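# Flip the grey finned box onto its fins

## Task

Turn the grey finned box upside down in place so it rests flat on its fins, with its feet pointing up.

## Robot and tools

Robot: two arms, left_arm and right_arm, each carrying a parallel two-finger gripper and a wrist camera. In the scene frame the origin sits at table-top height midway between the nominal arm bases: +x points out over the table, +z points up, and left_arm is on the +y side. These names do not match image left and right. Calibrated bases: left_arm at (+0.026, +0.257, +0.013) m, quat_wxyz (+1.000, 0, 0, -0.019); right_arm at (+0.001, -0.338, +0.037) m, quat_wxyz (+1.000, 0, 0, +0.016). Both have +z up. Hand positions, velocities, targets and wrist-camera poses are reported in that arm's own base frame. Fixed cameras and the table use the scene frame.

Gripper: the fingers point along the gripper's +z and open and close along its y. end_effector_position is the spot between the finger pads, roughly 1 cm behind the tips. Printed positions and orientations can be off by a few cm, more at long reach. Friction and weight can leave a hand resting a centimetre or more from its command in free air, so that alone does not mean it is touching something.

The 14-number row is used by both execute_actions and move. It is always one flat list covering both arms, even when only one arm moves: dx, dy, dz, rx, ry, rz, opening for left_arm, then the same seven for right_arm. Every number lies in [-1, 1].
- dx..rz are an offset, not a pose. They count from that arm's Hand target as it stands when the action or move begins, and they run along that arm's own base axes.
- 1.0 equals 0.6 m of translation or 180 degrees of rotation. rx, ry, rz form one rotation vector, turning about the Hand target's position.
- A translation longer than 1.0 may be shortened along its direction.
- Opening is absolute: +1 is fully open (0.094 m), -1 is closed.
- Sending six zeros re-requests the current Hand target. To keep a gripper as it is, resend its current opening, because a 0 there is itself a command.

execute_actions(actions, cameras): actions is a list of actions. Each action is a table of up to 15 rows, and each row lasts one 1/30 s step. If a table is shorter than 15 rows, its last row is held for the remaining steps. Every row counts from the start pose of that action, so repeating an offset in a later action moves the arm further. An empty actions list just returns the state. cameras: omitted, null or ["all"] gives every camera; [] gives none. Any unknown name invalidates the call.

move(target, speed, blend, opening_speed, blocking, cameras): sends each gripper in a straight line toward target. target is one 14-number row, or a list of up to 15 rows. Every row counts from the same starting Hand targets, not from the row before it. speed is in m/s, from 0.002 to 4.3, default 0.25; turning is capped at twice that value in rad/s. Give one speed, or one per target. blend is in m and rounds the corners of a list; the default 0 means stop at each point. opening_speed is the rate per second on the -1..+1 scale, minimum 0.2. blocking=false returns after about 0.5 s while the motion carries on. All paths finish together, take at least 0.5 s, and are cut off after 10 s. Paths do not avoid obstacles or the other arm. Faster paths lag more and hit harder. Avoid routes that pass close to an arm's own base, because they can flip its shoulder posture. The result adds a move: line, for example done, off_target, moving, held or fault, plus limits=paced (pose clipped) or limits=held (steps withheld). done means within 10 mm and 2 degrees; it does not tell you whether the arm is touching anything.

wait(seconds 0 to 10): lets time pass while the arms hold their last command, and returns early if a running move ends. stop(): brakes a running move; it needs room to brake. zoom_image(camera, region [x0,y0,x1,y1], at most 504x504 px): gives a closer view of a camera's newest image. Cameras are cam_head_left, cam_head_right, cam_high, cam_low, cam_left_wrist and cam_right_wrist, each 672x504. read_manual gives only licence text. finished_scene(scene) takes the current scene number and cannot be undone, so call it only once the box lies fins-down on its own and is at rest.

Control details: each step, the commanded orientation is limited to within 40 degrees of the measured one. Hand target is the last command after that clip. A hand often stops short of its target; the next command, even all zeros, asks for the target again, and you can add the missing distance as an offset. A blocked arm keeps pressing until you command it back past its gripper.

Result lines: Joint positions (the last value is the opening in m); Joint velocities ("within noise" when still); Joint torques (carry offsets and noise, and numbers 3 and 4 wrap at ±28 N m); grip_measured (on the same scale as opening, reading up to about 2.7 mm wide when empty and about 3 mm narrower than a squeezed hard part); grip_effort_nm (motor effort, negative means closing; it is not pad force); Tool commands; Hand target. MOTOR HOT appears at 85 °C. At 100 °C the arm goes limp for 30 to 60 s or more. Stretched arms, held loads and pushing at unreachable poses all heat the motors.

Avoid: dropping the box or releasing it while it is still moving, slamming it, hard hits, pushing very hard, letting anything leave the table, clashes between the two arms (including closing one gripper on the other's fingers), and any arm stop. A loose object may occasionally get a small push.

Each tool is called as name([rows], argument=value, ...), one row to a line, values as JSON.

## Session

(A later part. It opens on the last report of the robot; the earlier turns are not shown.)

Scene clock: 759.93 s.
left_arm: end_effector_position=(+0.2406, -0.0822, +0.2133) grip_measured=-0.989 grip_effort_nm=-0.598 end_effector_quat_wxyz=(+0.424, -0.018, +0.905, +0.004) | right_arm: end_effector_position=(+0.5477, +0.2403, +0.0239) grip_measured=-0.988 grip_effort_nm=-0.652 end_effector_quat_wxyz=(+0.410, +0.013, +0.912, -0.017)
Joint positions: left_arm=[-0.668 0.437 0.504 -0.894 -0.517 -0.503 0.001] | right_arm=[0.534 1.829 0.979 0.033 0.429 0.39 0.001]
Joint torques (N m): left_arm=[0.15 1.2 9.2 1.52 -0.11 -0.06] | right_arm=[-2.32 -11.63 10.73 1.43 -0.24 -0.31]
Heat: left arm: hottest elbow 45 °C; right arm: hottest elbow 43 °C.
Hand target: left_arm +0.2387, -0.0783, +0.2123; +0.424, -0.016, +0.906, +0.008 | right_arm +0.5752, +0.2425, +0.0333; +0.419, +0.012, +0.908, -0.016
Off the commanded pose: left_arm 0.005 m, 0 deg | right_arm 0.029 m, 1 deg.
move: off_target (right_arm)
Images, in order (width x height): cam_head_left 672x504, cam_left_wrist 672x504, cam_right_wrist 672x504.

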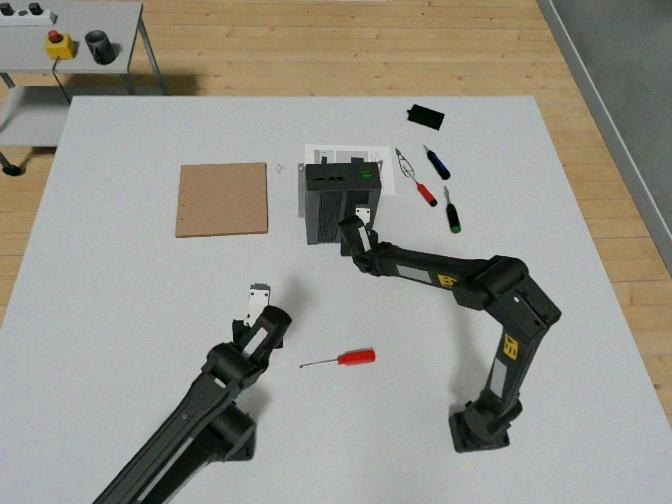

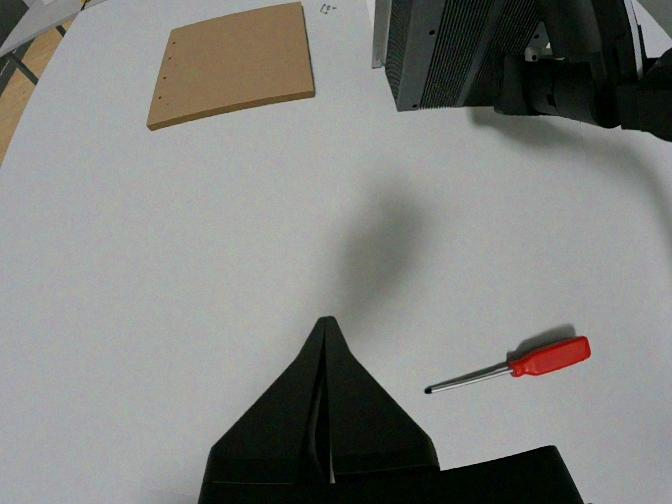

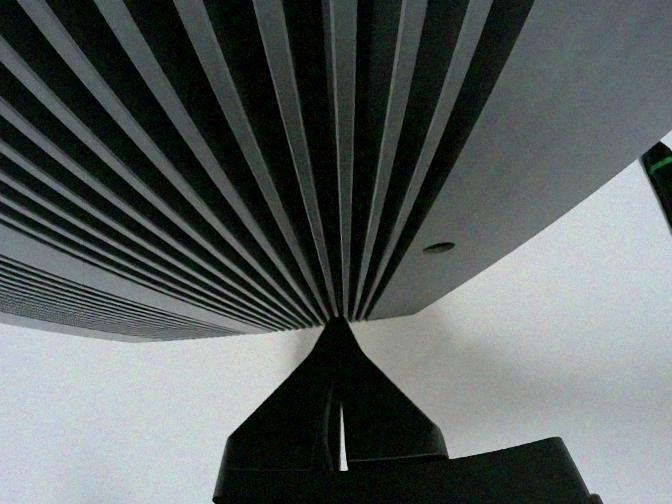

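move([
  [0,0.1,0.05,0,0,0,-1,-0.133,0.0,0.03,0,0,0,-1],
  [0.433,0.133,0.06,0,0,-0.553,-1,-0.125,-0.32,0.283,0,0,0.56,-1],
  [0.575,-0.045,0.01,0,0,-0.553,-1,0.058,-0.1375,0.273,0,0,0.56,-1],
], speed=0.25)

Scene clock: 788.50 s.
left_arm: end_effector_position=(+0.5693, -0.1065, +0.2222) grip_measured=-0.989 grip_effort_nm=-0.598 end_effector_quat_wxyz=(+0.278, +0.683, +0.594, -0.320) | right_arm: end_effector_position=(+0.5992, +0.1582, +0.1893) grip_measured=-0.986 grip_effort_nm=-0.764 end_effector_quat_wxyz=(-0.275, +0.690, -0.589, -0.319)
Joint positions: left_arm=[0.042 1.952 1.814 -1.648 0.857 1.851 0.001] | right_arm=[0.047 2.037 1.866 -1.525 -0.863 -1.739 0.001]
Joint torques (N m): left_arm=[-0.73 -15.03 11.45 0.31 0.68 -0.33] | right_arm=[-0.91 -17.73 10.93 -0.05 -0.59 0.06]
Heat: left arm: hottest elbow 46 °C; right arm: hottest elbow 44 °C.
Hand target: left_arm +0.5837, -0.1053, +0.2182; +0.280, +0.681, +0.597, -0.318 | right_arm +0.6101, +0.1599, +0.1971; -0.279, +0.692, -0.588, -0.313
Off the commanded pose: left_arm 0.015 m, 1 deg | right_arm 0.013 m, 1 deg.
move: off_target (left_arm, right_arm)

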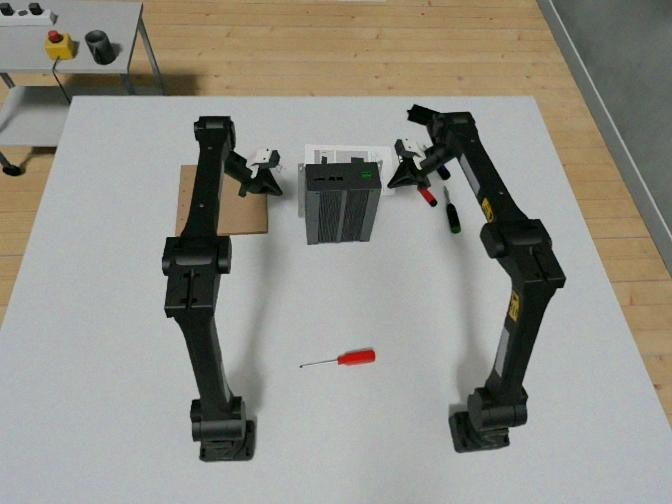

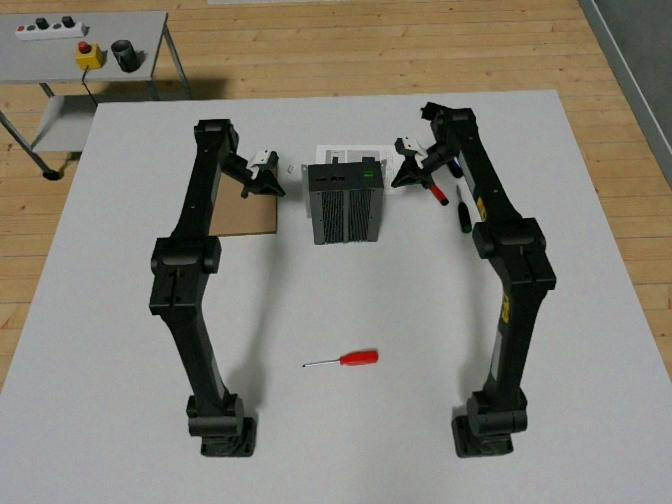

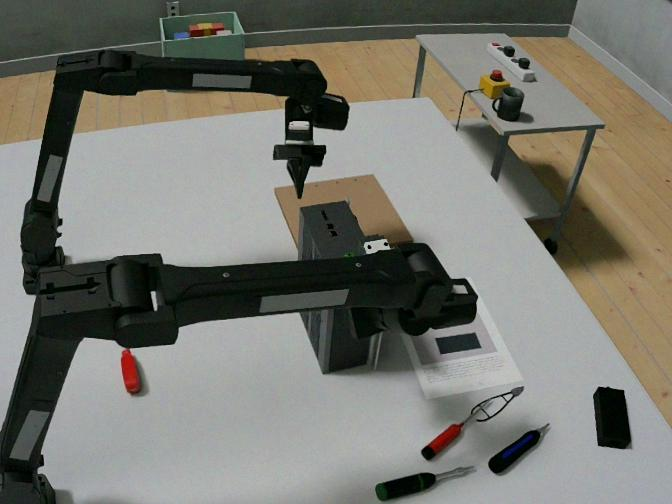

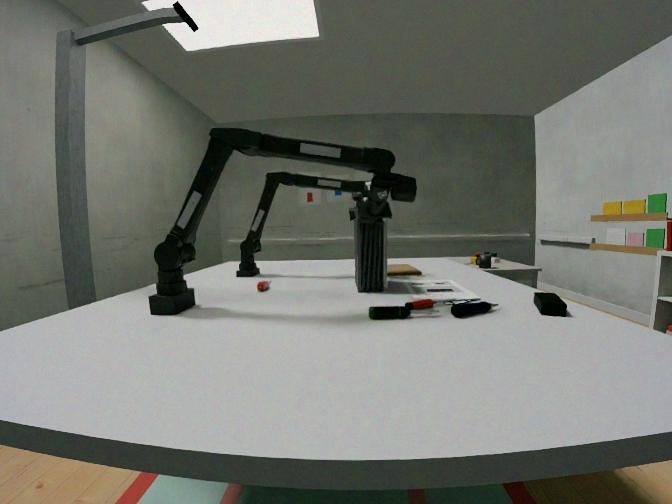

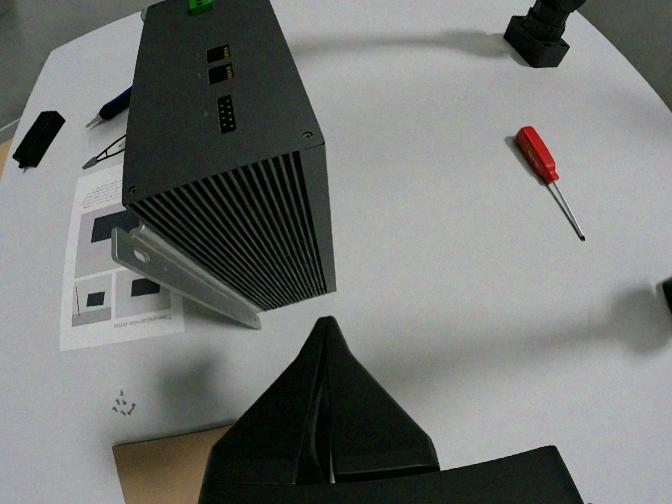

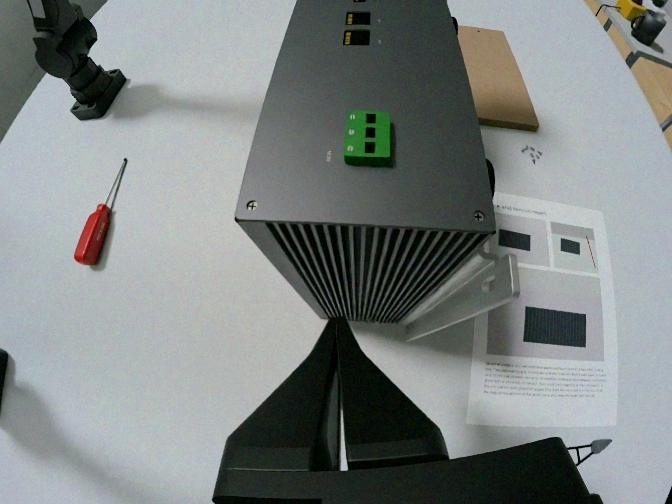

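move(target=[0.065,-0.02,-0.01,0,0,0,-1,0.01,0.03,0,0,0,0,-1], speed=0.1, cameras=["cam_head_left","cam_left_wrist","cam_right_wrist"])

zoom_image(camera="cam_head_left", region=[240, 100, 440, 260])

Scene clock: 797.00 s.
left_arm: end_effector_position=(+0.6126, -0.1122, +0.2174) grip_measured=-0.989 grip_effort_nm=-0.598 end_effector_quat_wxyz=(+0.283, +0.683, +0.596, -0.314) | right_arm: end_effector_position=(+0.6034, +0.1701, +0.1895) grip_measured=-0.986 grip_effort_nm=-0.764 end_effector_quat_wxyz=(-0.270, +0.685, -0.595, -0.322)
Joint positions: left_arm=[0.03 2.063 1.981 -1.663 0.86 1.816 0.001] | right_arm=[0.066 2.05 1.889 -1.519 -0.863 -1.697 0.001]
Joint torques (N m): left_arm=[-1.44 -16.73 11.56 -0.1 0.72 -0.32] | right_arm=[-0.03 -17.61 10.96 0.5 -0.67 0.06]
Heat: left arm: hottest elbow 46 °C; right arm: hottest elbow 44 °C.
Hand target: left_arm +0.6226, -0.1174, +0.2123; +0.280, +0.681, +0.597, -0.318 | right_arm +0.6160, +0.1781, +0.1970; -0.279, +0.692, -0.588, -0.313
Off the commanded pose: left_arm 0.012 m, 1 deg | right_arm 0.017 m, 2 deg.
move: off_target (left_arm, right_arm)
Images, in order (width x height): cam_head_left 672x504, cam_left_wrist 672x504, cam_right_wrist 672x504.

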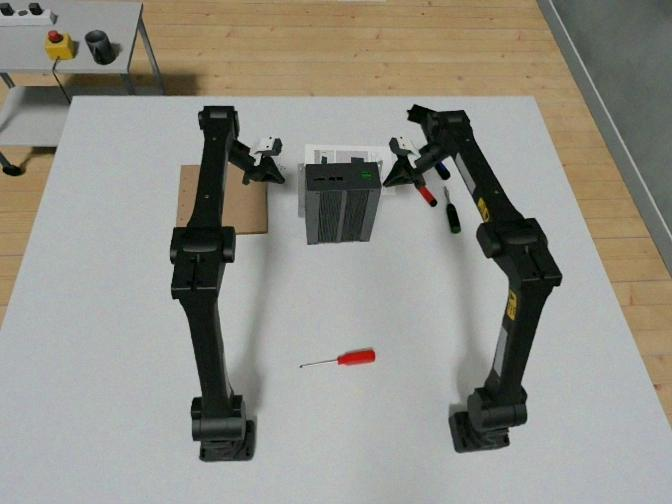

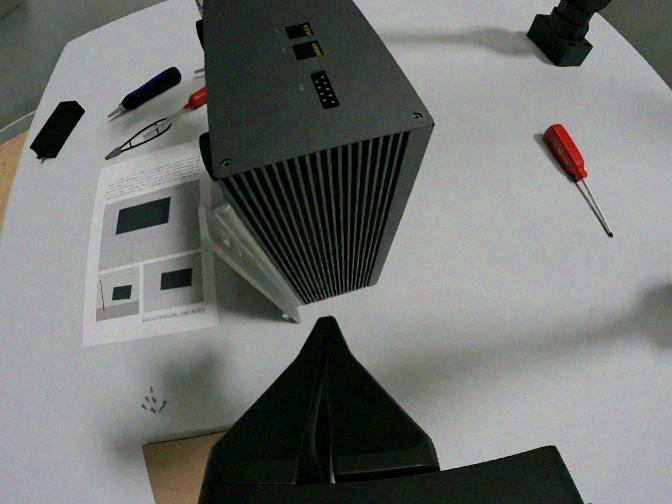

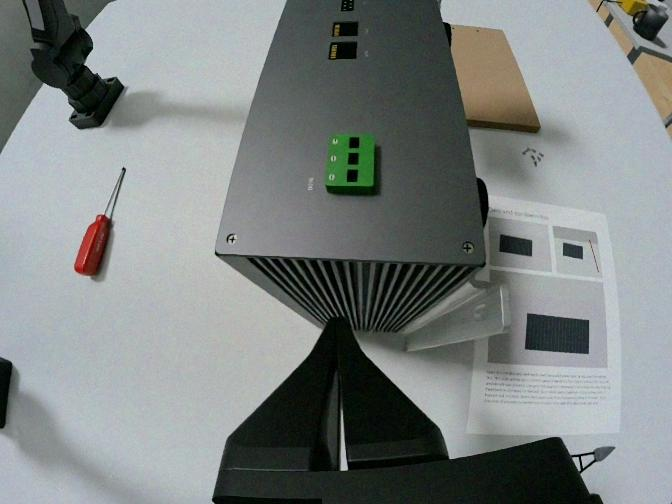

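Scaled by 2.520.

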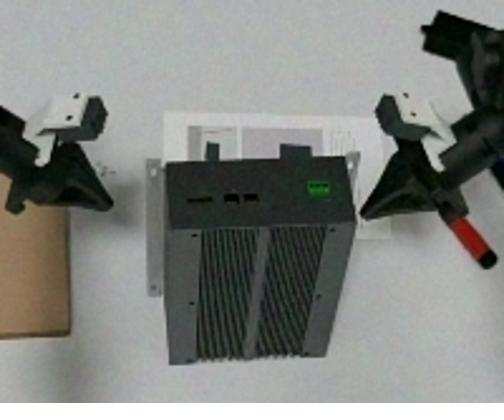

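move(target=[-0.005,-0.07,0,0,0,0,-1,0.0,0.01,0,0,0,0,-1], speed=0.1, cameras=["cam_head_left","cam_left_wrist","cam_right_wrist"])

zoom_image(camera="cam_head_left", region=[240, 100, 440, 260])

Scene clock: 804.23 s.
left_arm: end_effector_position=(+0.6149, -0.1594, +0.2167) grip_measured=-0.989 grip_effort_nm=-0.603 end_effector_quat_wxyz=(+0.279, +0.685, +0.593, -0.318) | right_arm: end_effector_position=(+0.6045, +0.1737, +0.1894) grip_measured=-0.986 grip_effort_nm=-0.759 end_effector_quat_wxyz=(-0.270, +0.684, -0.596, -0.322)
Joint positions: left_arm=[-0.045 2.063 1.981 -1.596 0.868 1.719 0.001] | right_arm=[0.071 2.05 1.889 -1.509 -0.863 -1.682 0.001]
Joint torques (N m): left_arm=[-0.62 -18.55 8.92 0.77 0.74 -0.32] | right_arm=[1.32 -18.14 10.95 0.69 -0.74 0.06]
Heat: left arm: hottest elbow 47 °C; right arm: hottest elbow 45 °C.
Hand target: left_arm +0.6197, -0.1592, +0.2123; +0.280, +0.681, +0.597, -0.318 | right_arm +0.6162, +0.1839, +0.1972; -0.280, +0.692, -0.588, -0.313
Off the commanded pose: left_arm 0.006 m, 1 deg | right_arm 0.017 m, 2 deg.
move: off_target (right_arm)
Images, in order (width x height): cam_head_left 672x504, cam_left_wrist 672x504, cam_right_wrist 672x504.

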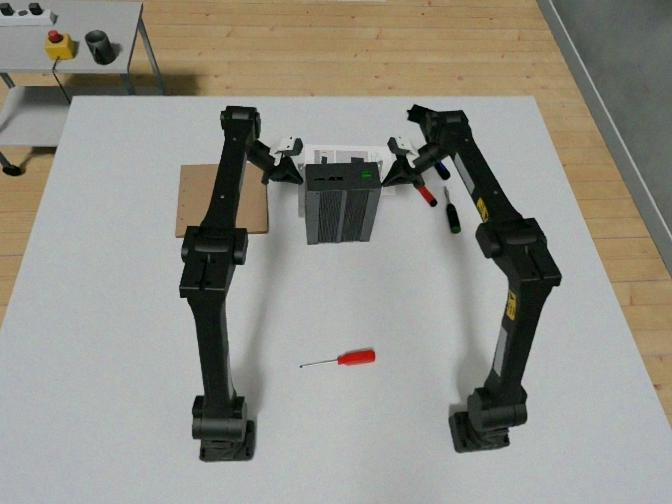

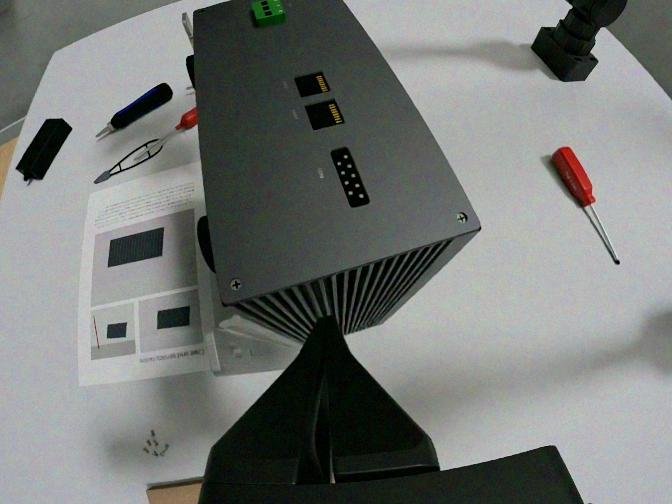

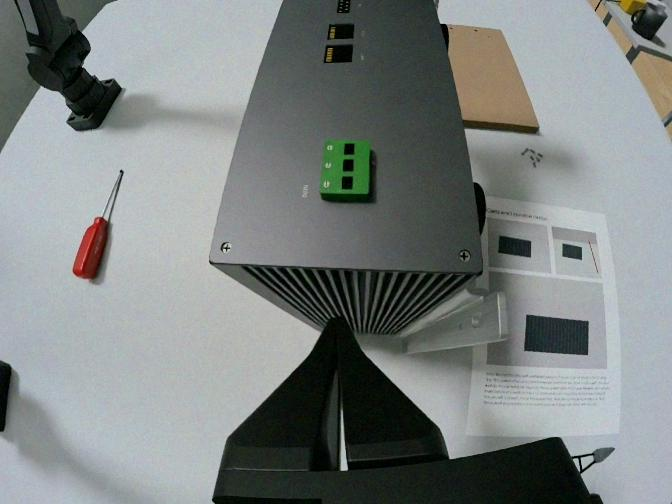

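Scaled by 2.520.

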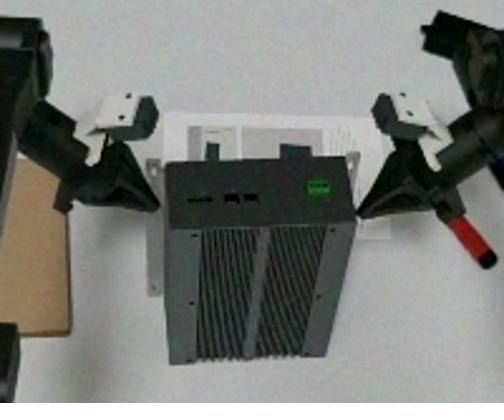

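move([
  [-0.035,-0.23,0,0,0,0,-1,-0.015,0.2,0,0,0,0,-1],
  [-0.175,-0.235,0.0,0,0,0,-1,-0.155,0.205,0.0,0,0,0,-1],
  [-0.325,-0.24,-0.05,0,0,0,-1,-0.305,0.21,-0.05,0,0,0,-1],
  [-0.415,-0.244,-0.14,0,0,0,-1,-0.395,0.213,-0.14,0,0,0,-1],
  [-0.462,-0.246,-0.23,0,0,0,-1,-0.442,0.214,-0.23,0,0,0,-1],
  [-0.477,-0.247,-0.305,0,0,0,-1,-0.457,0.215,-0.305,0,0,0,-1],
], speed=0.08, blend=0.02)

Scene clock: 827.10 s.
left_arm: end_effector_position=(+0.3583, -0.1961, +0.0417) grip_measured=-0.989 grip_effort_nm=-0.574 end_effector_quat_wxyz=(+0.276, +0.623, +0.685, -0.258) | right_arm: end_effector_position=(+0.3636, +0.1831, +0.0116) grip_measured=-0.986 grip_effort_nm=-0.740 end_effector_quat_wxyz=(+0.259, -0.624, +0.693, +0.250)
Joint positions: left_arm=[-0.214 1.526 0.718 -0.485 0.734 1.155 0.001] | right_arm=[0.19 1.606 0.721 -0.456 -0.706 -1.19 0.001]
Joint torques (N m): left_arm=[-19.02 -3.31 7.73 4.71 4.33 -0.41] | right_arm=[19.19 -5.6 7.38 3.85 -5.68 0.05]
Heat: left arm: hottest elbow 46 °C; right arm: hottest elbow 45 °C.
Hand target: left_arm +0.3335, -0.3075, +0.0292; +0.279, +0.681, +0.597, -0.318 | right_arm +0.3419, +0.3129, +0.0142; +0.279, -0.692, +0.588, +0.313
Off the commanded pose: left_arm 0.115 m, 14 deg | right_arm 0.132 m, 16 deg.
move: off_target (left_arm, right_arm)

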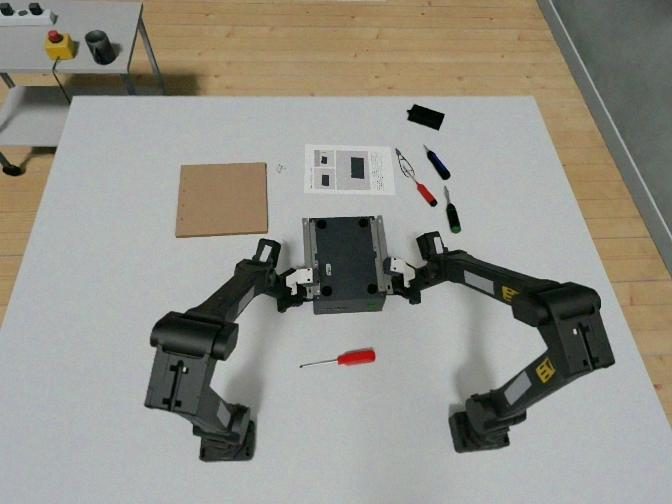

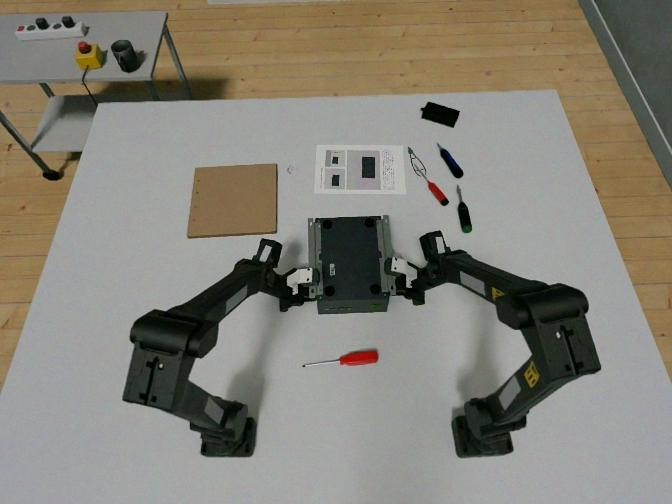

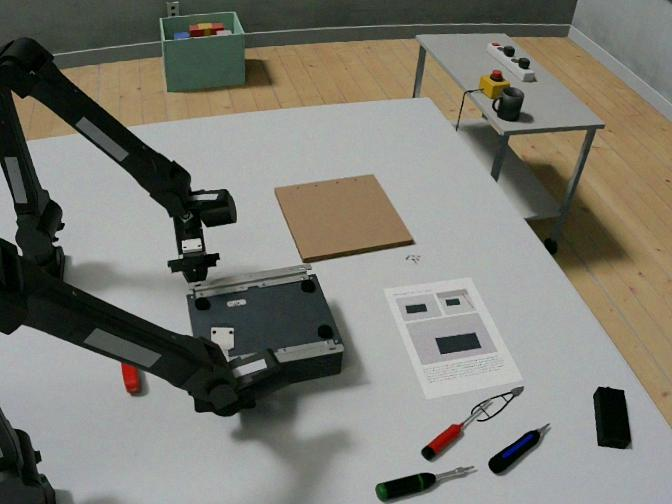

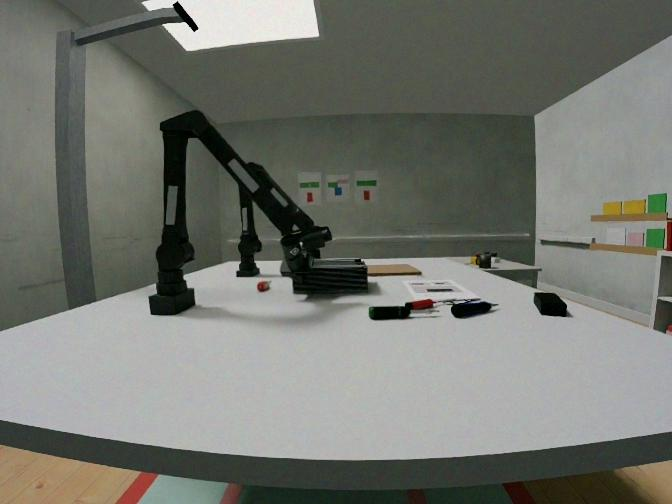

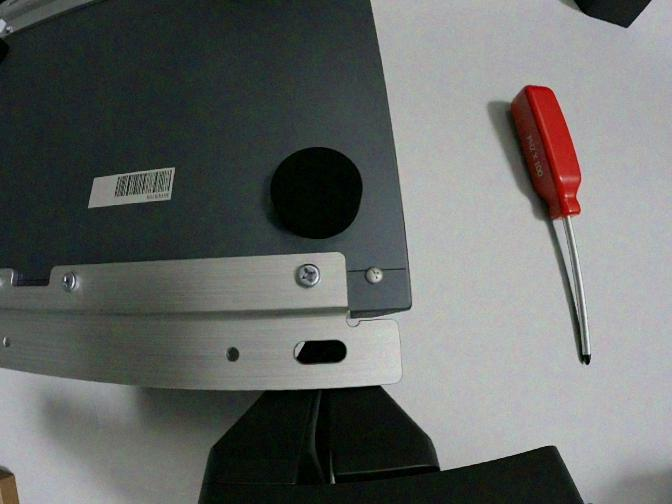

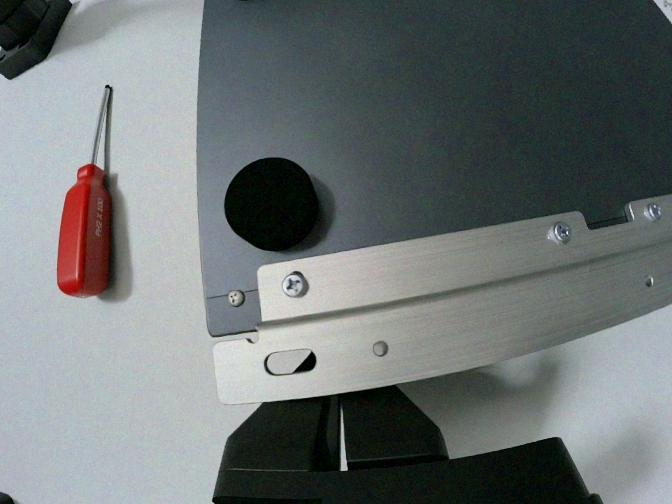

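move([
  [0.02,0,-0.02,0,0,0,-1,0.02,0.0,-0.02,0,0,0,-1],
  [0.035,0.19,0.01,0,0,0,-1,0.035,-0.22,-0.01,0,0,0,-1],
  [0.035,0.36,0.03,0,0,0,-1,0.035,-0.38,0.02,0,0,0,-1],
], speed=0.1)

zoom_image(camera="cam_low", region=[230, 220, 430, 330])

Scene clock: 839.30 s.
left_arm: end_effector_position=(+0.3437, -0.0952, +0.0484) grip_measured=-0.989 grip_effort_nm=-0.569 end_effector_quat_wxyz=(+0.279, +0.679, +0.599, -0.320) | right_arm: end_effector_position=(+0.3497, +0.0905, +0.0237) grip_measured=-0.986 grip_effort_nm=-0.740 end_effector_quat_wxyz=(-0.275, +0.690, -0.589, -0.320)
Joint positions: left_arm=[0.1 1.641 0.841 -1.039 0.845 1.917 0.001] | right_arm=[-0.105 1.719 0.857 -1.005 -0.832 -1.965 0.001]
Joint torques (N m): left_arm=[-0.21 -7.71 8.06 -0.28 0.49 -0.07] | right_arm=[-1.79 -9.41 6.89 -0.36 -0.47 -0.17]
Heat: left arm: hottest elbow 46 °C; right arm: hottest wrist yaw 53 °C.
Hand target: left_arm +0.3544, -0.0916, +0.0472; +0.280, +0.681, +0.597, -0.318 | right_arm +0.3629, +0.0849, +0.0262; -0.279, +0.692, -0.588, -0.313
Off the commanded pose: left_arm 0.011 m, 0 deg | right_arm 0.015 m, 1 deg.
move: off_target (left_arm, right_arm)

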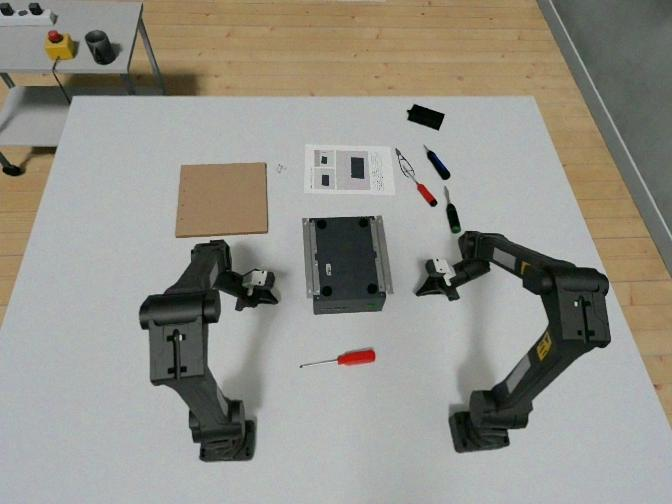

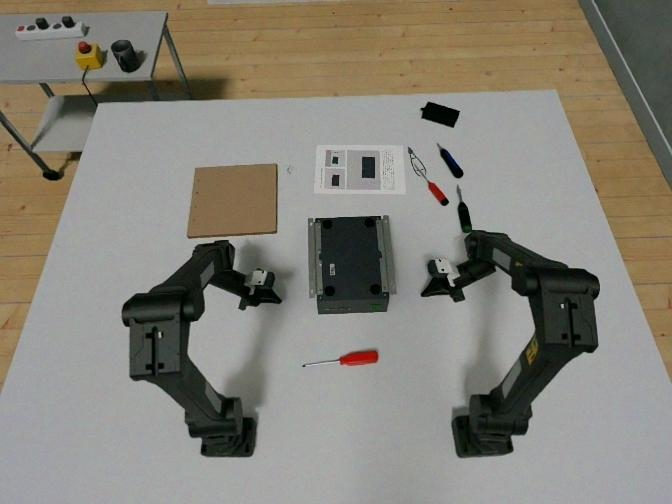

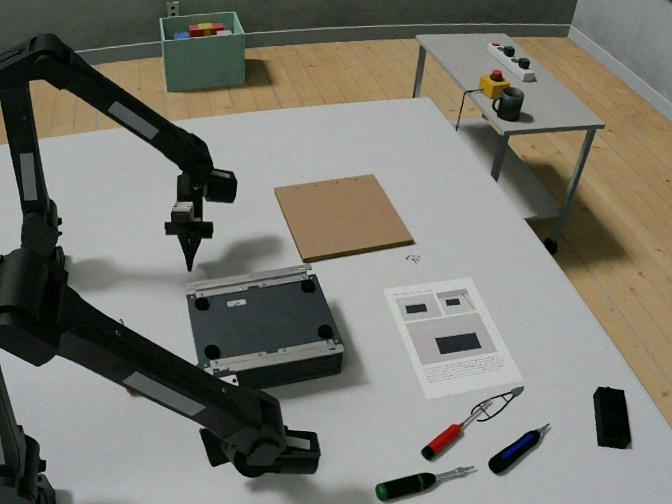

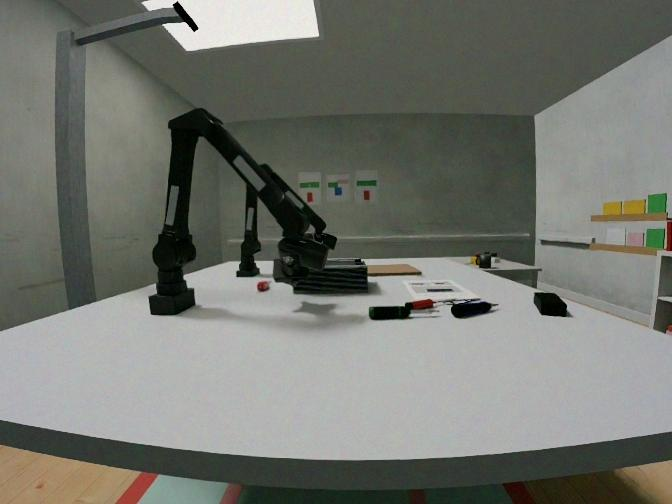

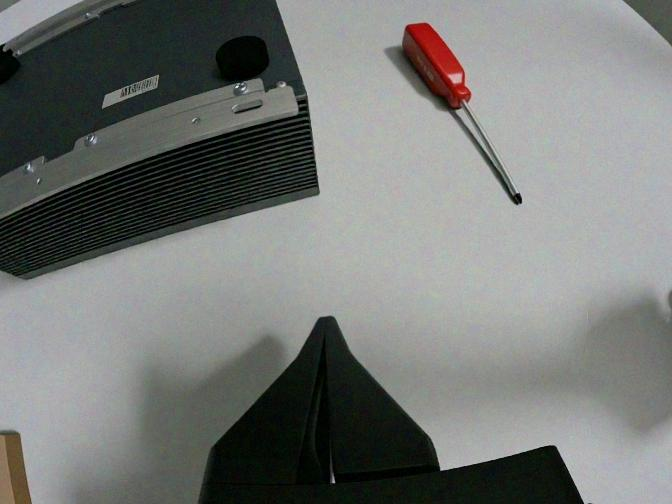

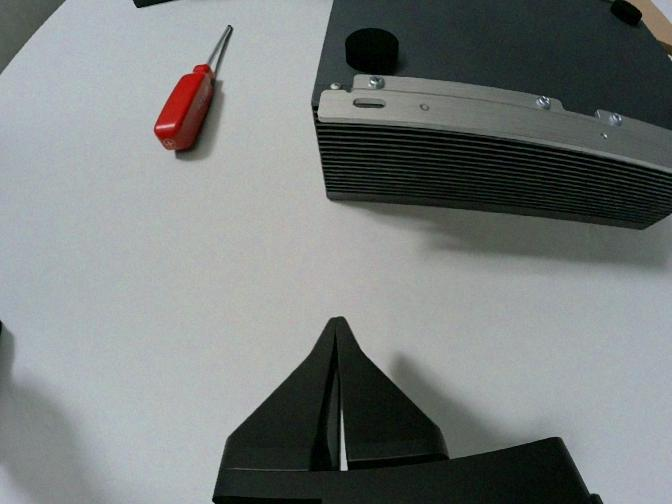

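Scaled by 2.520.

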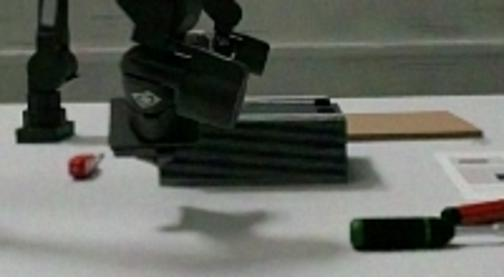

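finished_scene(scene=1)

The scene is finished: the task was done.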